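# Pass two drink cans out through the service window

## Task

Take the large drink can and the small drink can off the inside shelf and set both upright on the outer shelf, the one just under the sill of the service window. The window's clear pane slides, has a handle, and shuts and latches by itself once released. The remaining object must still be standing on the inside shelf and the window must end up shut.

## Robot and tools

Robot: two arms, left_arm (on the +y side) and right_arm, each ending in a five-finger hand. right_arm has a right hand; left_arm has its mirror image, a left hand. Calibrated bases in the scene frame: left_arm at (+0.007, +0.255, 0) m, quat_wxyz (+1.000, 0, 0, +0.012); right_arm at (+0.020, -0.259, 0) m, quat_wxyz (+1.000, 0, 0, -0.028). A camera stand is fixed behind the arms. Loose objects can get an occasional small shove from outside.

Scene frame: origin at table-top height, halfway between the nominal bases; +x points out over the table, +z up. Image left/right does not match arm names. Reported end_effector_position (m) and end_effector_quat_wxyz use this frame and can be a few cm wrong, worse at long reach.

Hand point: a spot fixed to the palm, 0.05 m in front of it and 0.15 m from the wrist face along the fingers. Its +z runs along straight fingers, +y out of the palm, +x across the palm away from the thumb (for the left hand, +x points toward the thumb). Straight fingertips sit about 0.06-0.07 m past the point along +z and 0.06 m behind it along -y. A wrist bracket on the little-finger side can collide with things.

execute_actions(actions, cameras): actions is a list of actions; each action is a table of up to 15 rows, one per 1/30 s step; a short table repeats its final row to fill 15 steps. Every row has 28 numbers in [-1, 1], both arms always: left_arm dx, dy, dz, rx, ry, rz, then the left hand's little, ring, middle, index, thumb_bend, thumb_turn, force_limit, speed; then the same 14 for right_arm. The six pose numbers are an offset, not a pose: measured in the arm's own Hand target axes, from the Hand target at the start of that action (every row counts from that same start, not from the previous row). 1.0 equals 0.6 m for dx-dz or 180 degrees for the rotation vector rx, ry, rz. Repeating an offset moves further. All six zeros re-request the current Hand target. Cameras: names list, ["all"], or []; images come by default only with an empty actions list.

Hand numbers: fingers and thumb_bend +1 straight/open, -1 curled/closed; thumb_turn +1 beside the palm, -1 across in front of it (needed to grip objects roughly 0.035-0.065 m thick, handles down to about 0.025 m). force_limit maps -1..+1 to about 0..10 N at the fingertip (0..15 N for the two thumb motors). speed rises linearly from nearly zero at -1 to full at +0.48 and stays full above; a full finger stroke at full speed takes 0.49 s. For a soft grip use speed -0.94 or lower. A motor only starts when its target changes (by 0.002 or more). To keep a hand unchanged, resend its last executed eight numbers; if none were sent yet in the scene, send its hand_measured plus hand_force_limit and hand_speed. To grip harder, raise force_limit and send a target more closed than hand_measured; to loosen, send one more open.

move(target, speed, blend, blocking, cameras): drives hand points in straight lines. target is one 28-number row or a list of up to 15 rows; every row's offsets count from the same starting Hand targets. speed in m/s, 0.002 to 4.3, default 0.25 (turning up to twice that in rad/s); one value or one per row. blend in m rounds corners between rows (0 = stop at each). Whole move capped at 10 s. blocking=false returns after about 0.5 s while motion continues. No obstacle avoidance. The result adds a move: line: done, off_target, moving, held, fault, and limits such as paced (pose clipped) or held (steps withheld).

wait(seconds 0 to 10, cameras): lets time pass with last commands held. stop(cameras): brakes a running move. zoom_image(camera, region=[x0, y0, x1, y1] pixels, at most 504x504) on cam_high, cam_low, cam_left_wrist or cam_right_wrist, from the newest images. show_instructions(): shows reference pages. finished_scene(scene 1 or 2): ends the scene irreversibly; the goal must hold without the robot.

Results: Hand target (last commanded pose after clipping; next offsets count from it), hand point pose, Joint positions/velocities ("within noise" when still), joint torques (include arm weight), and per hand hand_measured, hand_stopped_by (moving, target, force, stalled, fault), hand_load_n (positive pushes a finger open; falls near 0 on a lost grip), hand_force_limit, hand_speed. The scene number ends each result. MOTOR HOT appears near 85 °C; at 100 °C an OVER-TEMPERATURE FAULT drops that arm for 30-60 s or more.

Behaviour: orientation commands are clipped to 40 degrees from the measured one per step. Arms often rest 1-3 cm (sometimes 5 cm) short, mostly low; resend the gap as an offset. Elbows may sag under load. Blocked arms keep pushing; command back past the hand point to release. Avoid routing a hand near its own base. Joint ranges (rad): waist -2.880..2.880, shoulder 0.000..3.142, elbow 0.000..3.019, wrist pitch -1.693..1.571, wrist yaw -1.571..1.571, wrist roll -2.094..2.094.

Avoid: dropping or releasing moving cans, knocking anything off the table, fast impacts with the window or shelves, contact between the two hands or arms, excess finger force from twisting or swinging loads, long stretched holds that overheat motors. Cameras: cam_high 504x504, cam_low 504x504, cam_left_wrist 672x504, cam_right_wrist 672x504.

Each tool is called after ">>>" by a JSON object that holds its "op" and its "data", one argument or row to a line.

Reference images:

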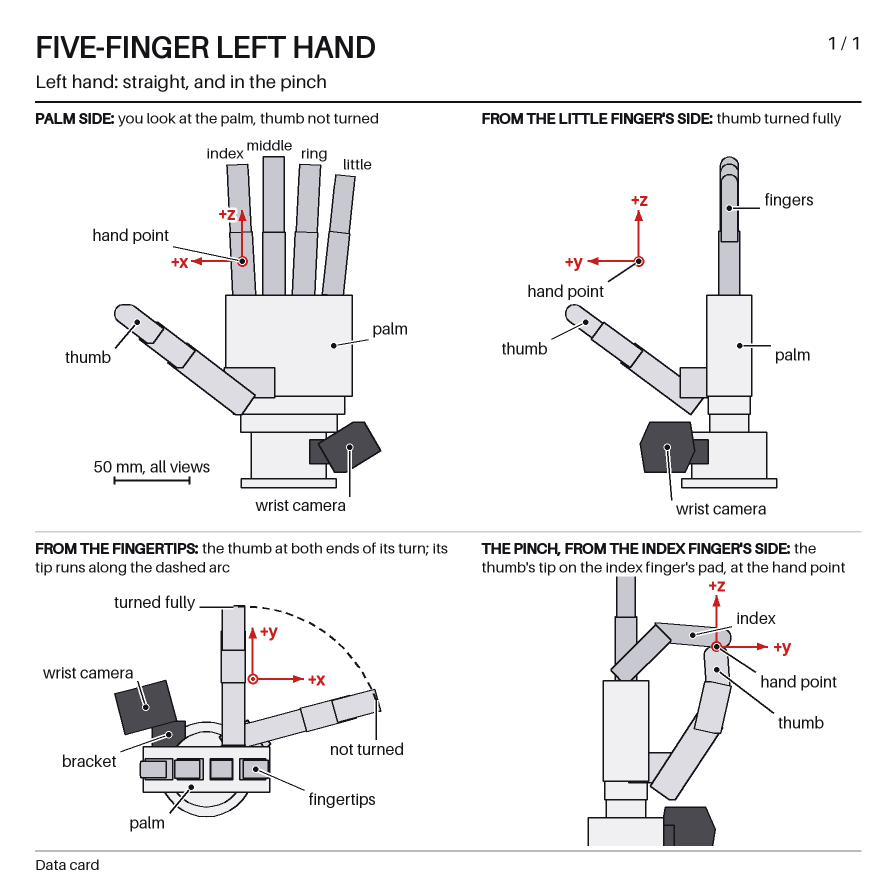

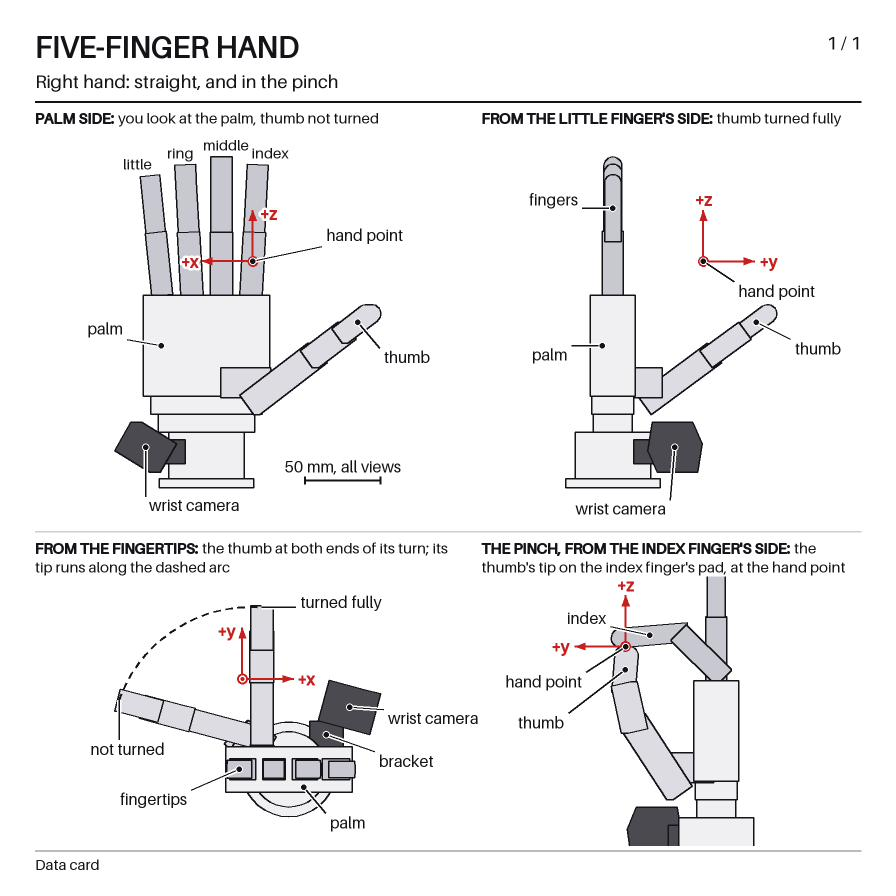

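## Session

>>> {"op": "execute_actions", "data": {
  "actions": []
}}

Scene clock: 0.00 s.
left_arm: end_effector_position=(+0.0573, +0.6415, +0.1698) hand_measured=(+1.000, +1.000, +1.000, +1.000, +1.000, +1.000) hand_load_n=(+0.0, +0.0, +0.0, +0.0, +0.0, +0.0) hand_stopped_by=(target, target, target, target, target, target) hand_force_limit=0.00 hand_speed=-0.80 end_effector_quat_wxyz=(+0.092, +0.663, -0.552, -0.496) | right_arm: end_effector_position=(+0.5295, -0.6330, +0.3760) hand_measured=(+1.000, +1.000, +1.000, +1.000, +1.000, +1.000) hand_load_n=(+0.0, +0.0, +0.0, +0.0, +0.0, +0.0) hand_stopped_by=(target, target, target, target, target, target) hand_force_limit=0.00 hand_speed=-0.80 end_effector_quat_wxyz=(+0.169, +0.244, +0.955, +0.017)
Joint positions: left_arm=[0.949 1.614 1.09 -1.2 -1.051 0.703] | right_arm=[-0.742 1.83 2.19 -1.656 -0.203 1.301]
Joint velocities: within noise
Joint torques (N m): no reading
Heat: left arm: hottest shoulder 29 °C; right arm: hottest waist 26 °C.
Hand target: left_arm +0.0616, +0.6480, +0.1778; +0.079, +0.668, -0.547, -0.498 | right_arm +0.5317, -0.6353, +0.3836; +0.177, +0.243, +0.954, +0.012

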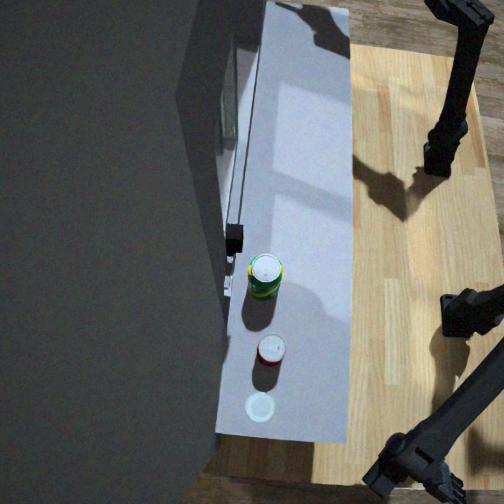

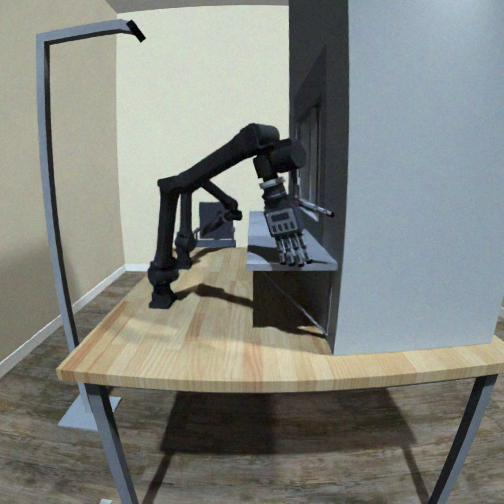

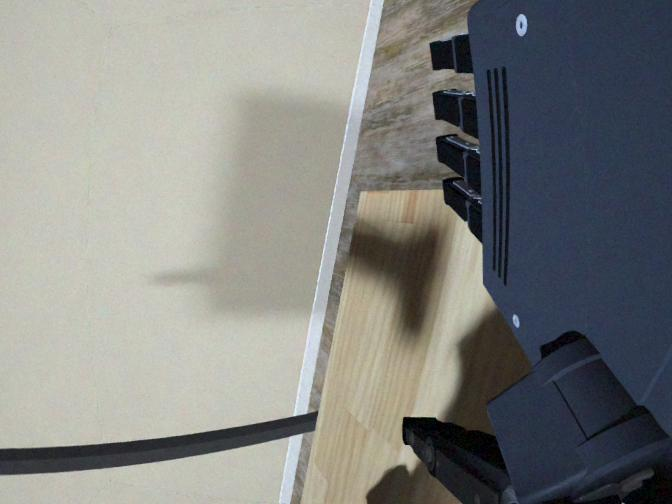

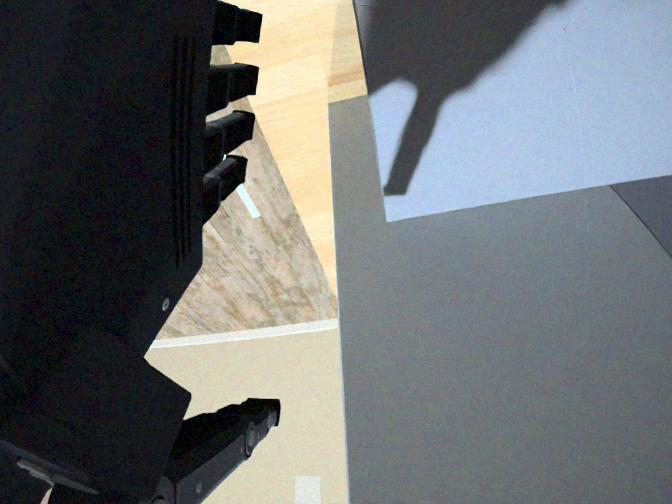

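>>> {"op": "zoom_image", "data": {
  "camera": "cam_high",
  "region": [170, 220, 360, 450]
}}

>>> {"op": "zoom_image", "data": {
  "camera": "cam_high",
  "region": [170, 0, 360, 240]
}}

>>> {"op": "zoom_image", "data": {
  "camera": "cam_low",
  "region": [220, 60, 360, 360]
}}

Scaled by 2.191 from the camera's 504x504 image, which has a finer 720x720 frame.

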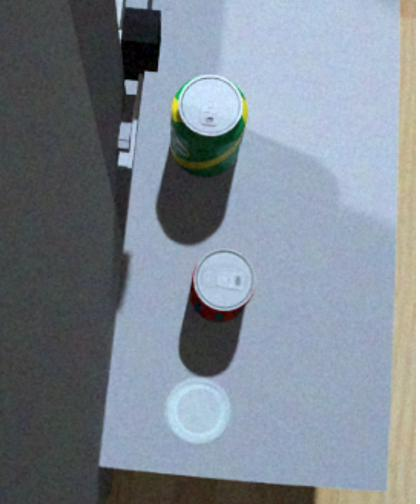

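Scaled by 2.100 from the camera's 504x504 image, which has a finer 720x720 frame.

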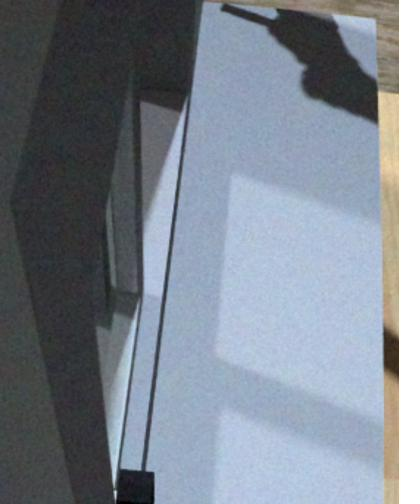

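Scaled by 1.680 from the camera's 504x504 image, which has a finer 720x720 frame.

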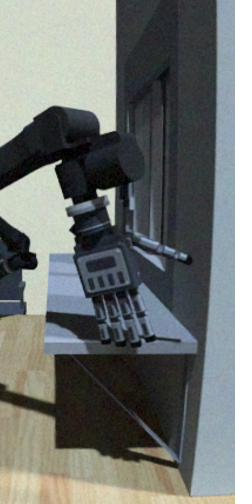

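>>> {"op": "move", "data": {
  "target": [0,0,0,0,0,0,1,1,1,1,1,1,0,-0.8,0.526,0.418,-0.433,0.216,-0.399,-0.548,1,1,1,1,1,1,0,-0.8],
  "cameras": ["all"]
}}

Scene clock: 48.33 s.
left_arm: end_effector_position=(+0.0573, +0.6415, +0.1697) hand_measured=(+1.000, +1.000, +1.000, +1.000, +1.000, +1.000) hand_load_n=(+0.0, +0.0, +0.0, +0.0, +0.0, +0.0) hand_stopped_by=(target, target, target, target, target, target) hand_force_limit=0.00 hand_speed=-0.80 end_effector_quat_wxyz=(+0.092, +0.663, -0.553, -0.496) | right_arm: end_effector_position=(+0.3019, -0.2522, +0.5426) hand_measured=(+1.000, +1.000, +1.000, +1.000, +1.000, +1.000) hand_load_n=(+0.0, +0.0, +0.0, +0.0, +0.0, -0.5) hand_stopped_by=(target, target, target, target, target, target) hand_force_limit=0.00 hand_speed=-0.80 end_effector_quat_wxyz=(+0.497, -0.500, +0.512, -0.490)
Joint positions: left_arm=[0.949 1.614 1.09 -1.2 -1.051 0.703] | right_arm=[-0.205 0.493 1.171 -0.703 -0.257 0.013]
Joint torques (N m): left_arm=[-0.09 -11.69 8.49 -0.24 -0.83 -0.01] | right_arm=[3.02 2.32 8.62 2.56 -0.07 -0.22]
Heat: left arm: hottest shoulder 32 °C; right arm: hottest shoulder 28 °C.
Hand target: left_arm +0.0616, +0.6480, +0.1777; +0.079, +0.668, -0.547, -0.498 | right_arm +0.2990, -0.2503, +0.5498; +0.500, -0.500, +0.500, -0.500
Off the commanded pose: left_arm 0.011 m, 2 deg | right_arm 0.008 m, 2 deg.
move: off_target (left_arm)
camera_calibration:
cam_left_wrist: T_world_to_cam=[[0.552617, 0.170427, -0.815824, 0.0030923], [0.159306, -0.982421, -0.0973198, 0.637154], [-0.818068, -0.0761848, -0.570053, 0.308661], [0, 0, 0, 1]] pos_world=[0.149295, 0.648941, 0.240484]
cam_right_wrist: T_world_to_cam=[[-0.0198701, -0.235193, -0.971746, 0.47386], [-0.547051, 0.816097, -0.186335, 0.466665], [0.836863, 0.527892, -0.144878, 0.0726805], [0, 0, 0, 1]] pos_world=[0.203882, -0.307763, 0.557957]

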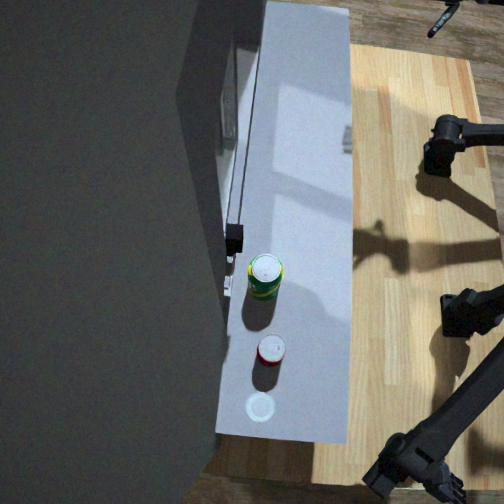

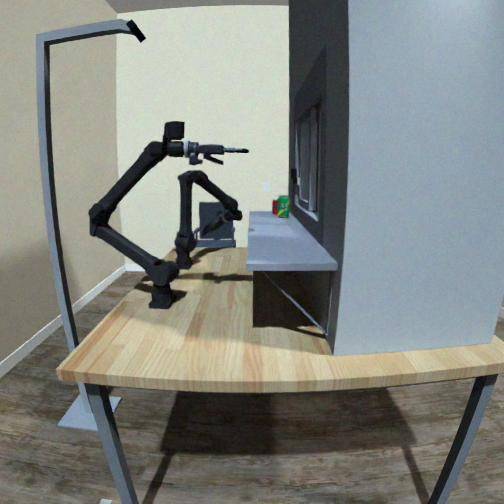

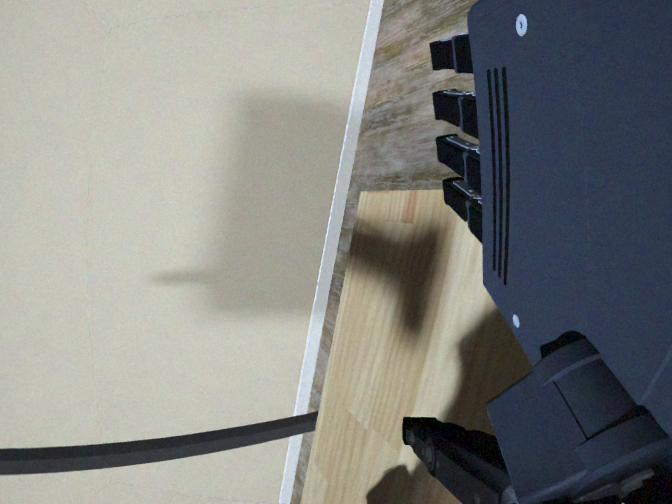

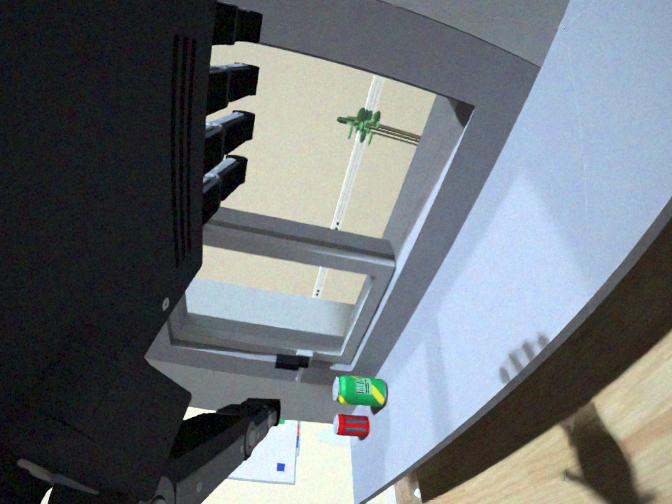

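>>> {"op": "zoom_image", "data": {
  "camera": "cam_right_wrist",
  "region": [140, 200, 420, 440]
}}

>>> {"op": "zoom_image", "data": {
  "camera": "cam_right_wrist",
  "region": [200, 0, 560, 280]
}}

Scaled by 1.800 from the camera's 672x504 image, which has a finer 960x720 frame.

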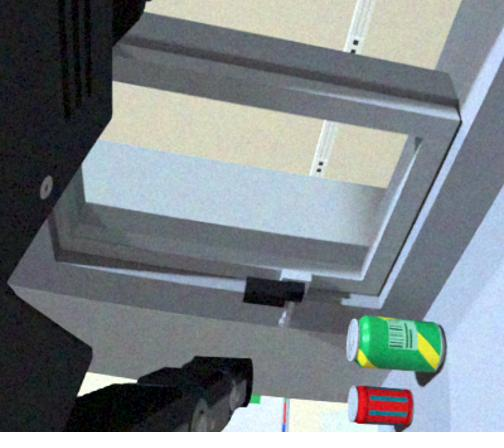

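Scaled by 1.400 from the camera's 672x504 image, which has a finer 960x720 frame.

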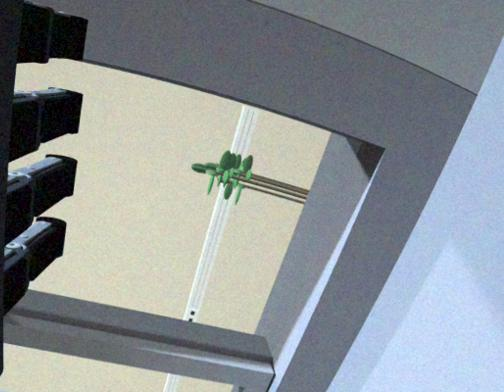

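>>> {"op": "move", "data": {
  "target": [0,0,0,0,0,0,1,1,1,1,1,1,0,-0.8,-0.75,0.083,0.167,0,0.156,0,1,1,1,1,1,1,0,-0.8],
  "cameras": ["cam_high","cam_right_wrist"]
}}

>>> {"op": "zoom_image", "data": {
  "camera": "cam_right_wrist",
  "region": [200, 0, 672, 252]
}}

>>> {"op": "zoom_image", "data": {
  "camera": "cam_right_wrist",
  "region": [200, 252, 672, 504]
}}

Scene clock: 87.00 s.
left_arm: end_effector_position=(+0.0573, +0.6415, +0.1697) hand_measured=(+1.000, +1.000, +1.000, +1.000, +1.000, +1.000) hand_load_n=(+0.0, +0.0, +0.0, +0.0, +0.0, +0.0) hand_stopped_by=(target, target, target, target, target, target) hand_force_limit=0.00 hand_speed=-0.80 end_effector_quat_wxyz=(+0.092, +0.663, -0.553, -0.496) | right_arm: end_effector_position=(+0.3979, +0.1924, +0.4854) hand_measured=(+1.000, +1.000, +1.000, +1.000, +1.000, +1.000) hand_load_n=(+0.0, +0.0, +0.0, +0.0, +0.0, +0.0) hand_stopped_by=(target, target, target, target, target, target) hand_force_limit=0.00 hand_speed=-0.80 end_effector_quat_wxyz=(+0.393, -0.406, +0.578, -0.588)
Joint positions: left_arm=[0.949 1.614 1.09 -1.2 -1.051 0.703] | right_arm=[1.268 1.531 1.641 -0.211 1.581 0.076]
Joint torques (N m): left_arm=[0.09 -11.87 8.49 -0.18 -0.83 -0.01] | right_arm=[2.67 -11.34 13.52 1.37 0.05 -0.21]
Heat: left arm: hottest shoulder 33 °C; right arm: hottest elbow 30 °C.
Hand target: left_arm +0.0616, +0.6480, +0.1777; +0.079, +0.668, -0.547, -0.498 | right_arm +0.3988, +0.1998, +0.5002; +0.364, -0.364, +0.606, -0.606
Off the commanded pose: left_arm 0.011 m, 2 deg | right_arm 0.017 m, 7 deg.
joint sent to its limit (right arm) — joint 5 (wrist yaw), upper limit. The joint targets are off in orientation, not in position.
move: off_target (left_arm, right_arm)
camera_calibration:
cam_right_wrist: T_world_to_cam=[[-0.0939253, -0.260519, -0.960889, 0.553756], [-0.218603, 0.946999, -0.235385, 0.0135659], [0.971283, 0.187945, -0.145897, -0.238219], [0, 0, 0, 1]] pos_world=[0.286355, 0.176189, 0.500536]
Images, in order (width x height): cam_high 504x504, cam_right_wrist 672x504.

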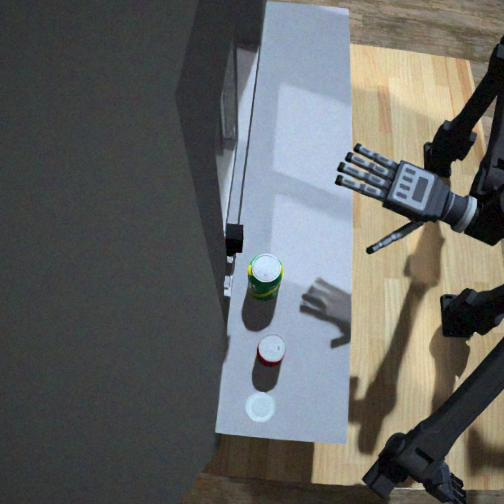

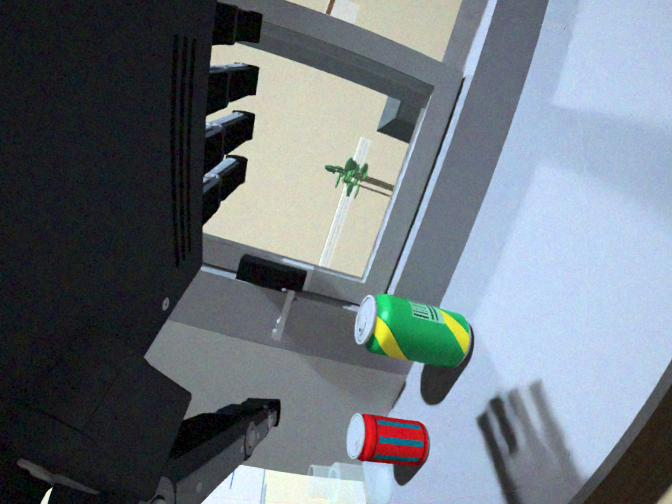

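Scaled by 1.068 from the camera's 672x504 image, which has a finer 960x720 frame.

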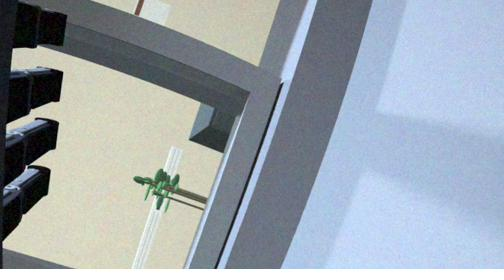

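Scaled by 1.068 from the camera's 672x504 image, which has a finer 960x720 frame.

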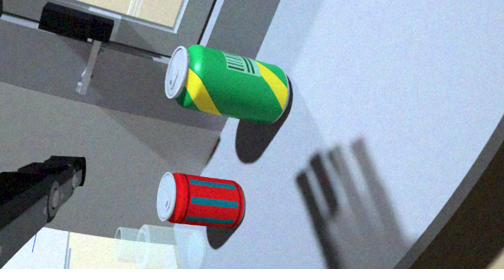

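>>> {"op": "zoom_image", "data": {
  "camera": "cam_right_wrist",
  "region": [200, 230, 380, 365]
}}

>>> {"op": "zoom_image", "data": {
  "camera": "cam_high",
  "region": [190, 190, 290, 310]
}}

Scaled by 2.800 from the camera's 672x504 image, which has a finer 960x720 frame.

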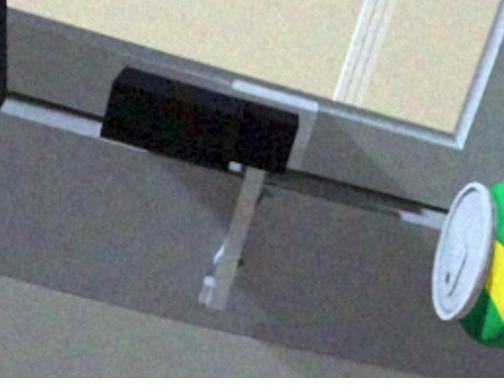

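Scaled by 4.200 from the camera's 504x504 image, which has a finer 720x720 frame.

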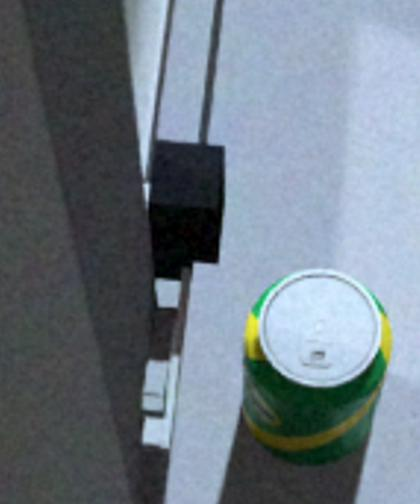

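>>> {"op": "move", "data": {
  "target": [0,0,0,0,0,0,1,1,1,1,1,1,0,-0.8,0.426,-0.167,0.264,-0.098,0,-0.052,1,1,1,1,1,1,0,-0.8],
  "cameras": ["cam_right_wrist"]
}}

>>> {"op": "zoom_image", "data": {
  "camera": "cam_right_wrist",
  "region": [200, 0, 500, 252]
}}

>>> {"op": "zoom_image", "data": {
  "camera": "cam_right_wrist",
  "region": [200, 252, 500, 504]
}}

Scene clock: 104.63 s.
left_arm: end_effector_position=(+0.0573, +0.6415, +0.1697) hand_measured=(+1.000, +1.000, +1.000, +1.000, +1.000, +1.000) hand_load_n=(+0.0, +0.0, +0.0, +0.0, +0.0, +0.0) hand_stopped_by=(target, target, target, target, target, target) hand_force_limit=0.00 hand_speed=-0.80 end_effector_quat_wxyz=(+0.092, +0.663, -0.553, -0.496) | right_arm: end_effector_position=(+0.4154, -0.0993, +0.5901) hand_measured=(+1.000, +1.000, +1.000, +1.000, +1.000, +1.000) hand_load_n=(+0.0, +0.0, +0.0, +0.0, +0.0, +0.0) hand_stopped_by=(target, target, target, target, target, target) hand_force_limit=0.00 hand_speed=-0.80 end_effector_quat_wxyz=(+0.246, -0.474, +0.654, -0.536)
Joint positions: left_arm=[0.949 1.614 1.09 -1.2 -1.051 0.703] | right_arm=[0.805 1.314 2.031 -1.527 1.137 0.566]
Joint torques (N m): left_arm=[-0.15 -11.63 8.54 -0.14 -0.84 -0.01] | right_arm=[1.73 -6.01 10.93 0.8 0.35 0.04]
Heat: left arm: hottest shoulder 33 °C; right arm: hottest elbow 33 °C.
Hand target: left_arm +0.0616, +0.6480, +0.1777; +0.079, +0.668, -0.547, -0.498 | right_arm +0.4184, -0.1003, +0.6003; +0.254, -0.463, +0.660, -0.534
Off the commanded pose: left_arm 0.011 m, 2 deg | right_arm 0.011 m, 2 deg.
move: off_target (left_arm, right_arm)
camera_calibration:
cam_right_wrist: T_world_to_cam=[[-0.448804, -0.249872, -0.857985, 0.667757], [-0.182246, 0.965527, -0.18586, 0.275771], [0.874849, 0.0729497, -0.478871, 0.0399819], [0, 0, 0, 1]] pos_world=[0.314972, -0.102328, 0.643327]
Images, in order (width x height): cam_right_wrist 672x504.

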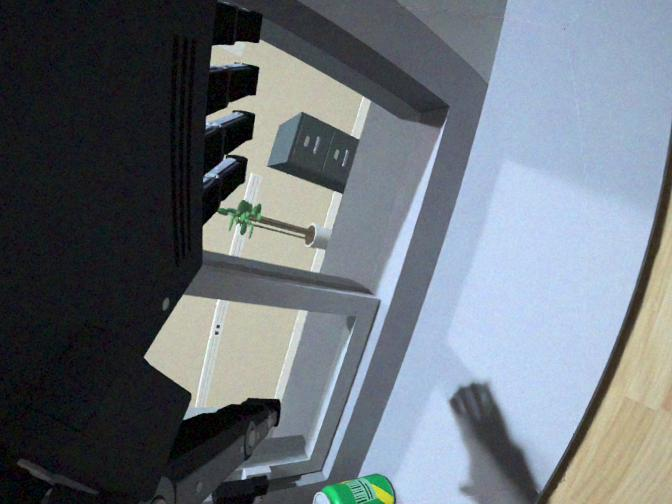

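Scaled by 1.680 from the camera's 672x504 image, which has a finer 960x720 frame.

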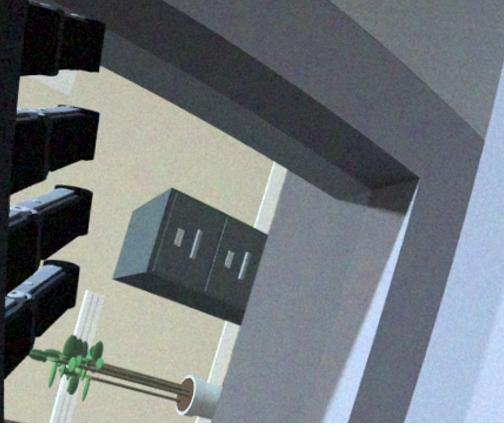

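Scaled by 1.680 from the camera's 672x504 image, which has a finer 960x720 frame.

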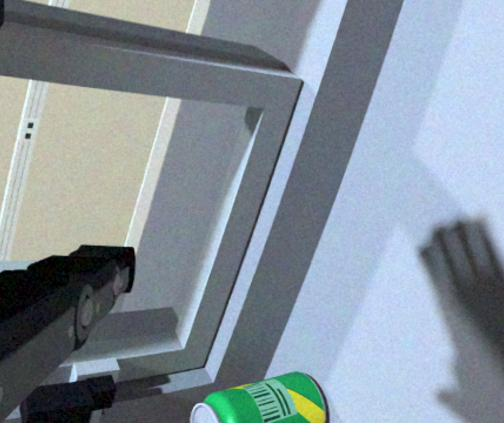

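>>> {"op": "execute_actions", "data": {
  "actions": [],
  "cameras": ["cam_high","cam_low"]
}}

>>> {"op": "zoom_image", "data": {
  "camera": "cam_high",
  "region": [170, 10, 290, 180]
}}

>>> {"op": "zoom_image", "data": {
  "camera": "cam_low",
  "region": [280, 80, 350, 230]
}}

Scene clock: 110.73 s.
left_arm: end_effector_position=(+0.0573, +0.6415, +0.1697) hand_measured=(+1.000, +1.000, +1.000, +1.000, +1.000, +1.000) hand_load_n=(-0.5, +0.0, +0.0, +0.0, +0.0, +0.0) hand_stopped_by=(target, target, target, target, target, target) hand_force_limit=0.00 hand_speed=-0.80 end_effector_quat_wxyz=(+0.092, +0.663, -0.553, -0.496) | right_arm: end_effector_position=(+0.4154, -0.0993, +0.5901) hand_measured=(+1.000, +1.000, +1.000, +1.000, +1.000, +1.000) hand_load_n=(+0.0, +0.0, +0.0, +0.0, +0.0, +0.0) hand_stopped_by=(target, target, target, target, target, target) hand_force_limit=0.00 hand_speed=-0.80 end_effector_quat_wxyz=(+0.246, -0.474, +0.654, -0.536)
Joint positions: left_arm=[0.949 1.614 1.09 -1.2 -1.051 0.703] | right_arm=[0.805 1.314 2.031 -1.527 1.137 0.566]
Joint velocities: within noise
Joint torques (N m): left_arm=[0.21 -11.69 8.49 -0.14 -0.82 0.01] | right_arm=[1.73 -5.89 10.93 0.83 0.34 0.03]
Heat: left arm: hottest shoulder 33 °C; right arm: hottest elbow 33 °C.
Hand target: left_arm +0.0616, +0.6480, +0.1777; +0.079, +0.668, -0.547, -0.498 | right_arm +0.4184, -0.1003, +0.6003; +0.254, -0.463, +0.660, -0.534
Off the commanded pose: left_arm 0.011 m, 2 deg | right_arm 0.011 m, 2 deg.
Images, in order (width x height): cam_high 504x504, cam_low 504x504.

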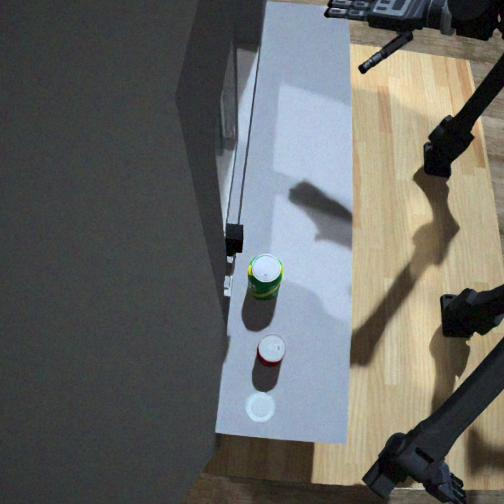

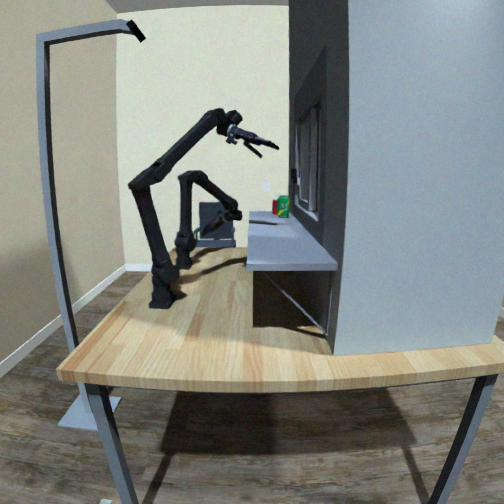

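Scaled by 2.965 from the camera's 504x504 image, which has a finer 720x720 frame.

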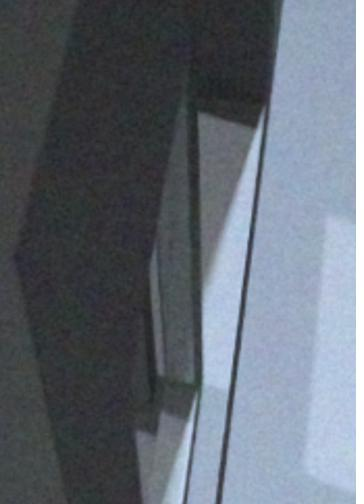

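Scaled by 3.360 from the camera's 504x504 image, which has a finer 720x720 frame.

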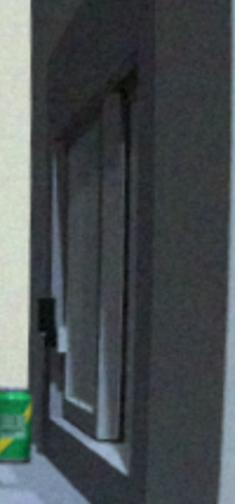

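>>> {"op": "move", "data": {
  "target": [0,0,0,0,0,0,1,1,1,1,1,1,0,-0.8,-0.391,0.091,-0.047,0.594,-0.417,-0.357,1,1,1,1,1,1,0,-0.8],
  "cameras": ["cam_high","cam_low","cam_right_wrist"]
}}

Scene clock: 183.47 s.
left_arm: end_effector_position=(+0.0573, +0.6415, +0.1697) hand_measured=(+1.000, +1.000, +1.000, +1.000, +1.000, +1.000) hand_load_n=(+0.0, +0.0, +0.0, +0.0, +0.0, +0.0) hand_stopped_by=(target, target, target, target, target, target) hand_force_limit=0.00 hand_speed=-0.80 end_effector_quat_wxyz=(+0.092, +0.663, -0.553, -0.496) | right_arm: end_effector_position=(+0.4704, +0.1192, +0.5020) hand_measured=(+1.000, +1.000, +1.000, +1.000, +1.000, +1.000) hand_load_n=(+0.0, +0.0, +0.0, +0.0, +0.0, +0.0) hand_stopped_by=(target, target, target, target, target, target) hand_force_limit=0.00 hand_speed=-0.80 end_effector_quat_wxyz=(+0.507, -0.509, -0.495, -0.489)
Joint positions: left_arm=[0.949 1.614 1.09 -1.2 -1.051 0.703] | right_arm=[0.496 1.278 1.343 -0.082 -1.134 -1.554]
Joint torques (N m): left_arm=[-0.03 -11.81 8.53 -0.23 -0.81 -0.01] | right_arm=[1.79 -7.71 14.13 1.18 -0.24 -0.24]
Heat: left arm: hottest shoulder 33 °C; right arm: hottest elbow 35 °C.
Hand target: left_arm +0.0616, +0.6480, +0.1777; +0.079, +0.668, -0.547, -0.498 | right_arm +0.4801, +0.1201, +0.5203; +0.500, -0.500, -0.499, -0.500
Off the commanded pose: left_arm 0.011 m, 2 deg | right_arm 0.021 m, 2 deg.
move: off_target (left_arm, right_arm)
camera_calibration:
cam_right_wrist: T_world_to_cam=[[0.974841, 0.0105505, 0.222653, -0.571784], [0.191454, -0.551181, -0.812124, 0.377849], [0.114154, 0.834319, -0.539334, 0.231199], [0, 0, 0, 1]] pos_world=[0.458665, 0.0214026, 0.558863]
Images, in order (width x height): cam_high 504x504, cam_low 504x504, cam_right_wrist 672x504.

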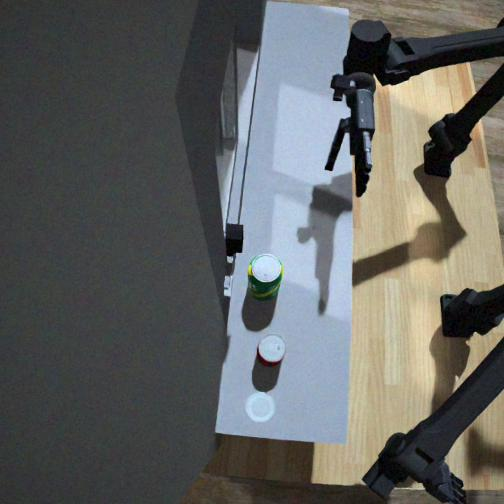

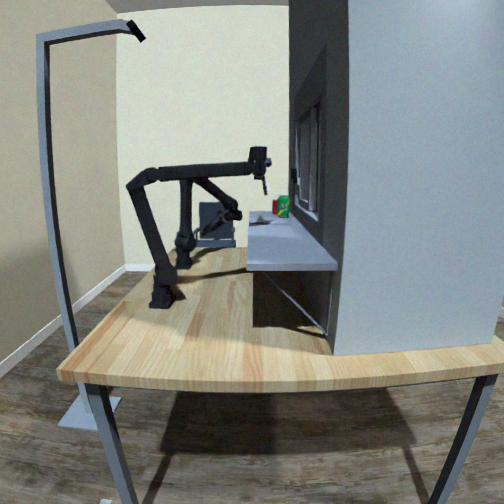

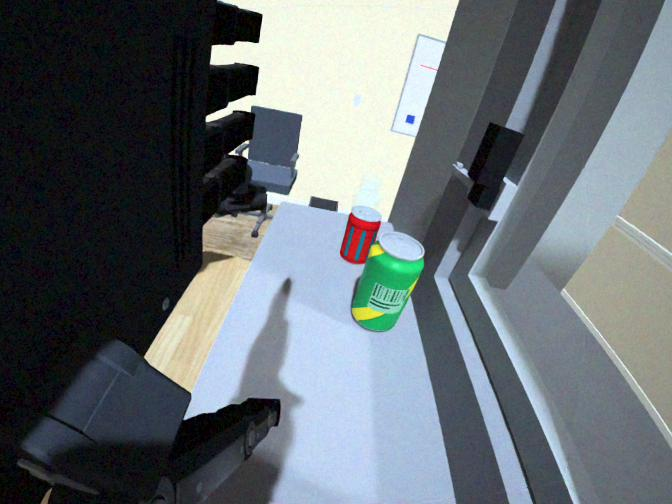

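>>> {"op": "zoom_image", "data": {
  "camera": "cam_right_wrist",
  "region": [400, 80, 620, 300]
}}

Scaled by 2.291 from the camera's 672x504 image, which has a finer 960x720 frame.

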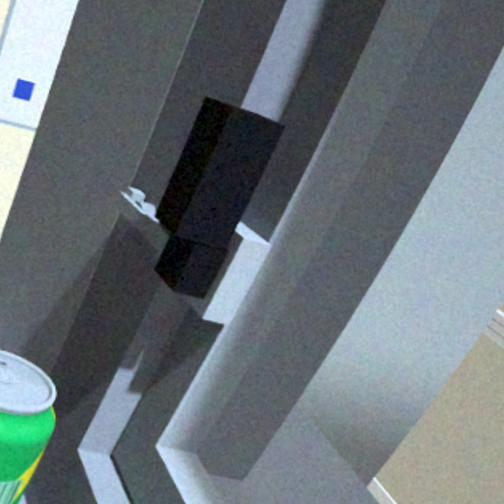

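>>> {"op": "move", "data": {
  "target": [0,0,0,0,0,0,1,1,1,1,1,1,0,-0.8,-0.003,0.133,0.133,0,0,0,1,1,1,1,1,1,0,-0.8],
  "cameras": ["cam_high","cam_right_wrist"],
  "speed": 0.15
}}

>>> {"op": "zoom_image", "data": {
  "camera": "cam_right_wrist",
  "region": [400, 30, 640, 270]
}}

Scene clock: 206.30 s.
left_arm: end_effector_position=(+0.0573, +0.6415, +0.1697) hand_measured=(+1.000, +1.000, +1.000, +1.000, +1.000, +1.000) hand_load_n=(+0.0, +0.0, +0.0, +0.0, +0.0, +0.0) hand_stopped_by=(target, target, target, target, target, target) hand_force_limit=0.00 hand_speed=-0.80 end_effector_quat_wxyz=(+0.092, +0.663, -0.553, -0.496) | right_arm: end_effector_position=(+0.5540, +0.1917, +0.5050) hand_measured=(+1.000, +1.000, +1.000, +1.000, +1.000, +1.000) hand_load_n=(+0.0, +0.0, +0.0, +0.0, +0.0, +0.0) hand_stopped_by=(target, target, target, target, target, target) hand_force_limit=0.00 hand_speed=-0.80 end_effector_quat_wxyz=(+0.504, -0.510, -0.493, -0.493)
Joint positions: left_arm=[0.949 1.614 1.09 -1.2 -1.051 0.703] | right_arm=[0.554 1.555 1.633 -0.091 -1.067 -1.555]
Joint torques (N m): left_arm=[-0.09 -11.81 8.5 -0.21 -0.84 0.01] | right_arm=[2.96 -11.75 14.15 1.17 -0.1 -0.24]
Heat: left arm: hottest shoulder 34 °C; right arm: hottest elbow 35 °C.
Hand target: left_arm +0.0616, +0.6480, +0.1777; +0.079, +0.668, -0.547, -0.498 | right_arm +0.5599, +0.1998, +0.5184; +0.500, -0.500, -0.499, -0.500
Off the commanded pose: left_arm 0.011 m, 2 deg | right_arm 0.017 m, 2 deg.
move: off_target (left_arm, right_arm)
camera_calibration:
cam_right_wrist: T_world_to_cam=[[0.973782, 0.00143436, 0.22748, -0.654798], [0.190421, -0.552223, -0.811659, 0.40484], [0.124456, 0.833695, -0.538017, 0.156538], [0, 0, 0, 1]] pos_world=[0.541058, 0.0939956, 0.561766]
Images, in order (width x height): cam_high 504x504, cam_right_wrist 672x504.

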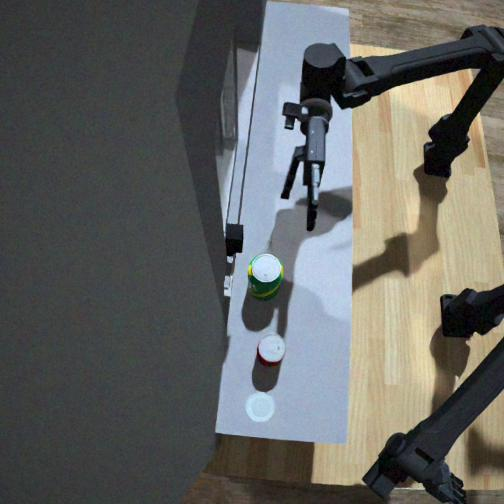

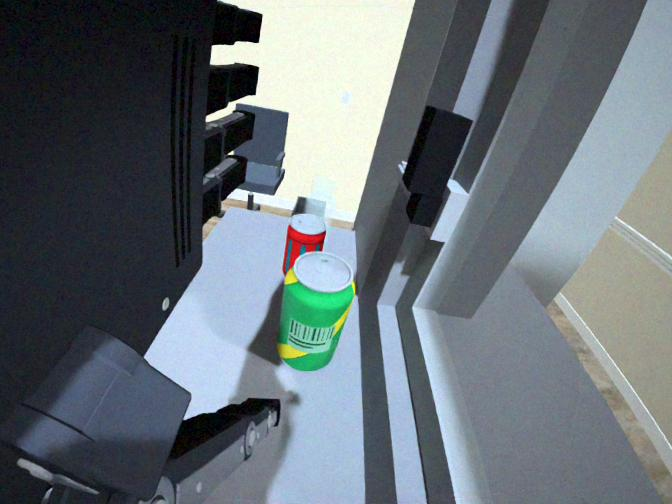

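Scaled by 2.100 from the camera's 672x504 image, which has a finer 960x720 frame.

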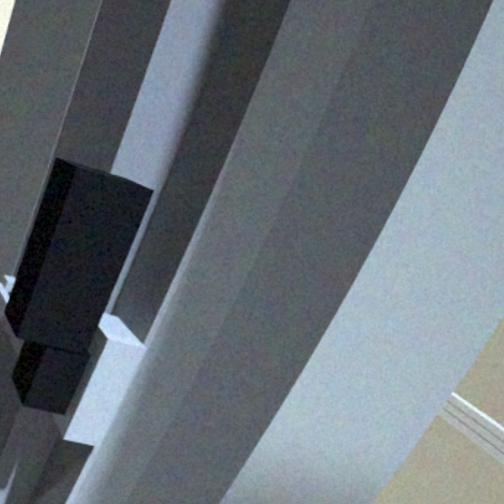

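>>> {"op": "move", "data": {
  "target": [0,0,0,0,0,0,1,1,1,1,1,1,0,-0.8,0.033,0.085,0.158,0,0,0,1,1,1,1,1,1,0,-0.8],
  "cameras": ["cam_high","cam_low","cam_right_wrist"],
  "speed": 0.1
}}

>>> {"op": "zoom_image", "data": {
  "camera": "cam_high",
  "region": [190, 60, 340, 260]
}}

Scene clock: 227.77 s.
left_arm: end_effector_position=(+0.0573, +0.6415, +0.1697) hand_measured=(+1.000, +1.000, +1.000, +1.000, +1.000, +1.000) hand_load_n=(+0.0, +0.0, +0.0, +0.0, +0.0, +0.0) hand_stopped_by=(target, target, target, target, target, target) hand_force_limit=0.00 hand_speed=-0.80 end_effector_quat_wxyz=(+0.092, +0.663, -0.553, -0.496) | right_arm: end_effector_position=(+0.6062, +0.2861, +0.5311) hand_measured=(+1.000, +1.000, +1.000, +1.000, +1.000, +1.000) hand_load_n=(+0.0, +0.0, +0.0, +0.0, +0.0, +0.0) hand_stopped_by=(target, target, target, target, target, target) hand_force_limit=0.00 hand_speed=-0.80 end_effector_quat_wxyz=(+0.503, -0.508, -0.494, -0.495)
Joint positions: left_arm=[0.949 1.614 1.09 -1.2 -1.051 0.703] | right_arm=[0.646 1.834 2.062 -0.237 -0.974 -1.556]
Joint torques (N m): left_arm=[0.21 -11.75 8.58 -0.2 -0.83 0.01] | right_arm=[3.02 -15.38 14.06 1.31 -0.13 -0.27]
Heat: left arm: hottest shoulder 34 °C; right arm: hottest elbow 40 °C.
Hand target: left_arm +0.0616, +0.6480, +0.1777; +0.079, +0.668, -0.547, -0.498 | right_arm +0.6109, +0.2946, +0.5381; +0.500, -0.500, -0.499, -0.500
Off the commanded pose: left_arm 0.011 m, 2 deg | right_arm 0.012 m, 1 deg.
move: off_target (left_arm, right_arm)
camera_calibration:
cam_right_wrist: T_world_to_cam=[[0.97259, 0.000690943, 0.232525, -0.713459], [0.194432, -0.55088, -0.811621, 0.465321], [0.127532, 0.834584, -0.535914, 0.0821164], [0, 0, 0, 1]] pos_world=[0.592958, 0.188295, 0.587568]
Images, in order (width x height): cam_high 504x504, cam_low 504x504, cam_right_wrist 672x504.

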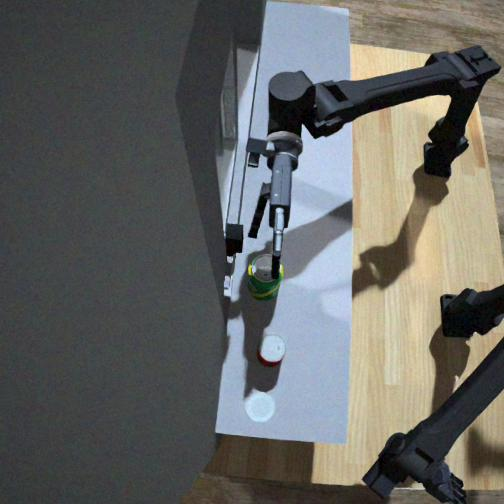

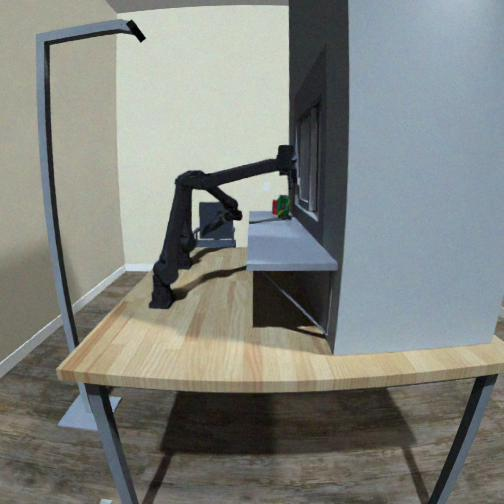

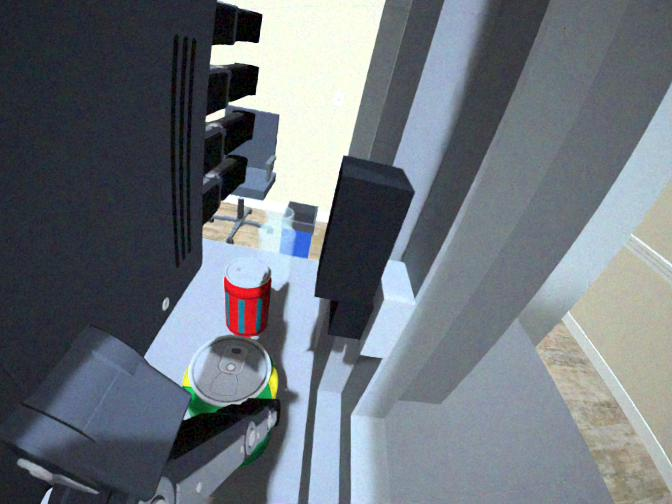

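Scaled by 2.520 from the camera's 504x504 image, which has a finer 720x720 frame.

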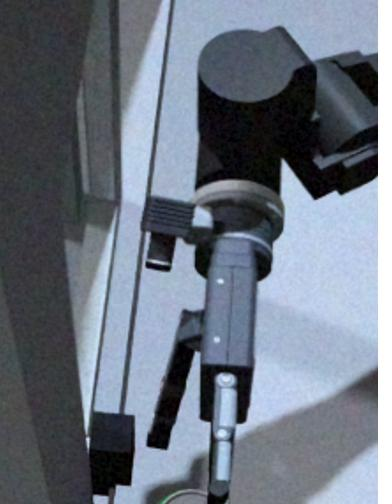

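>>> {"op": "move", "data": {
  "target": [
    [0,0,0,0,0,0,1,1,1,1,1,1,0,-0.8,-0.015,0.008,0.017,0,0,0,1,1,1,1,1,1,0,-0.8],
    [0,0,0,0,0,0,1,1,1,1,1,1,0,-0.8,-0.015,0.008,0.017,0,0,0,1,0.1,0.1,0.1,1,1,-0.4,-0.5]
  ],
  "cameras": ["cam_high","cam_low","cam_right_wrist"],
  "speed": 0.1
}}

>>> {"op": "zoom_image", "data": {
  "camera": "cam_high",
  "region": [190, 160, 290, 310]
}}

Scene clock: 244.30 s.
left_arm: end_effector_position=(+0.0573, +0.6415, +0.1697) hand_measured=(+1.000, +1.000, +1.000, +1.000, +1.000, +1.000) hand_load_n=(+0.0, +0.0, +0.0, +0.0, +0.0, +0.0) hand_stopped_by=(target, target, target, target, target, target) hand_force_limit=0.00 hand_speed=-0.80 end_effector_quat_wxyz=(+0.092, +0.663, -0.553, -0.496) | right_arm: end_effector_position=(+0.6123, +0.2952, +0.5173) hand_measured=(+1.000, +0.100, +0.100, +0.100, +1.000, +1.000) hand_load_n=(+0.0, +0.0, +0.0, +0.0, +0.0, +0.0) hand_stopped_by=(target, target, target, target, target, target) hand_force_limit=-0.40 hand_speed=-0.50 end_effector_quat_wxyz=(+0.503, -0.514, -0.493, -0.490)
Joint positions: left_arm=[0.949 1.614 1.09 -1.2 -1.051 0.703] | right_arm=[0.653 1.861 2.074 -0.237 -0.966 -1.556]
Joint torques (N m): left_arm=[-0.21 -11.58 8.57 -0.18 -0.82 -0.02] | right_arm=[3.08 -16.03 14.13 1.74 -0.11 -0.26]
Heat: left arm: hottest shoulder 34 °C; right arm: hottest elbow 41 °C.
Hand target: left_arm +0.0616, +0.6480, +0.1777; +0.079, +0.668, -0.547, -0.498 | right_arm +0.6159, +0.3047, +0.5292; +0.500, -0.500, -0.499, -0.500
Off the commanded pose: left_arm 0.011 m, 2 deg | right_arm 0.016 m, 2 deg.
move: off_target (left_arm, right_arm); target 2's new numbers were sent with right_arm's hand 0.016 m and 2 deg from that target
camera_calibration:
cam_right_wrist: T_world_to_cam=[[0.975361, 0.00157537, 0.22061, -0.711917], [0.183884, -0.558304, -0.809001, 0.465303], [0.121893, 0.829635, -0.544838, 0.0759468], [0, 0, 0, 1]] pos_world=[0.599557, 0.197894, 0.574866]
Images, in order (width x height): cam_high 504x504, cam_low 504x504, cam_right_wrist 672x504.

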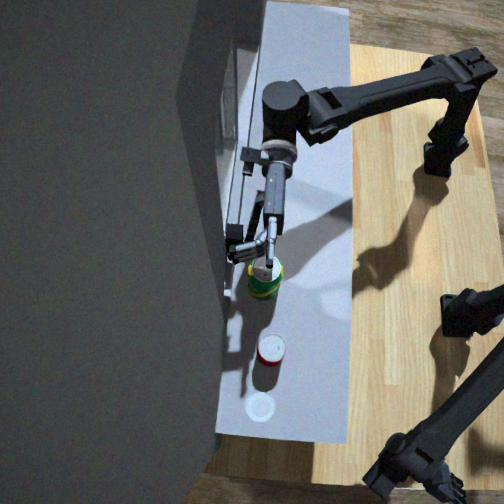

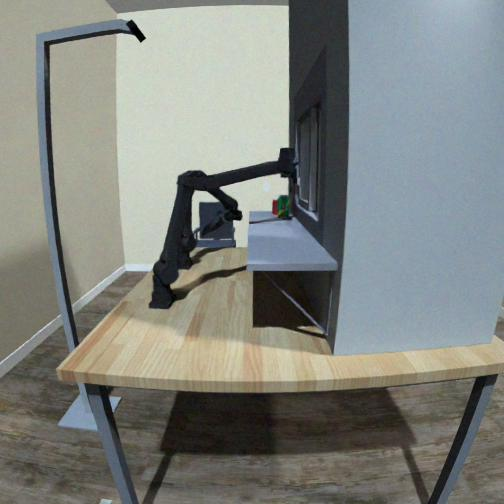

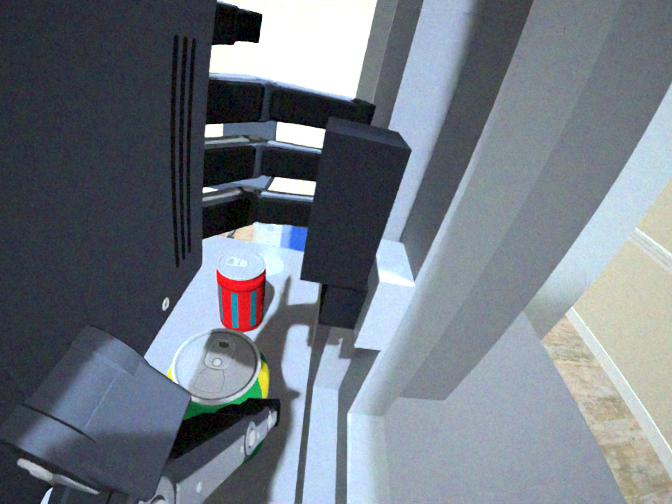

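Scaled by 3.360 from the camera's 504x504 image, which has a finer 720x720 frame.

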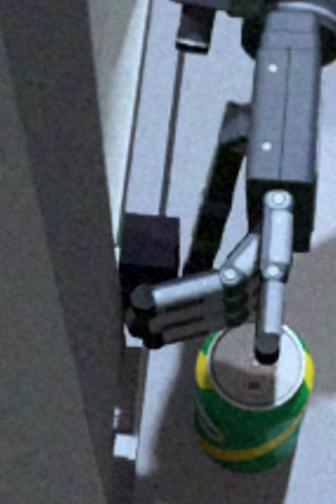

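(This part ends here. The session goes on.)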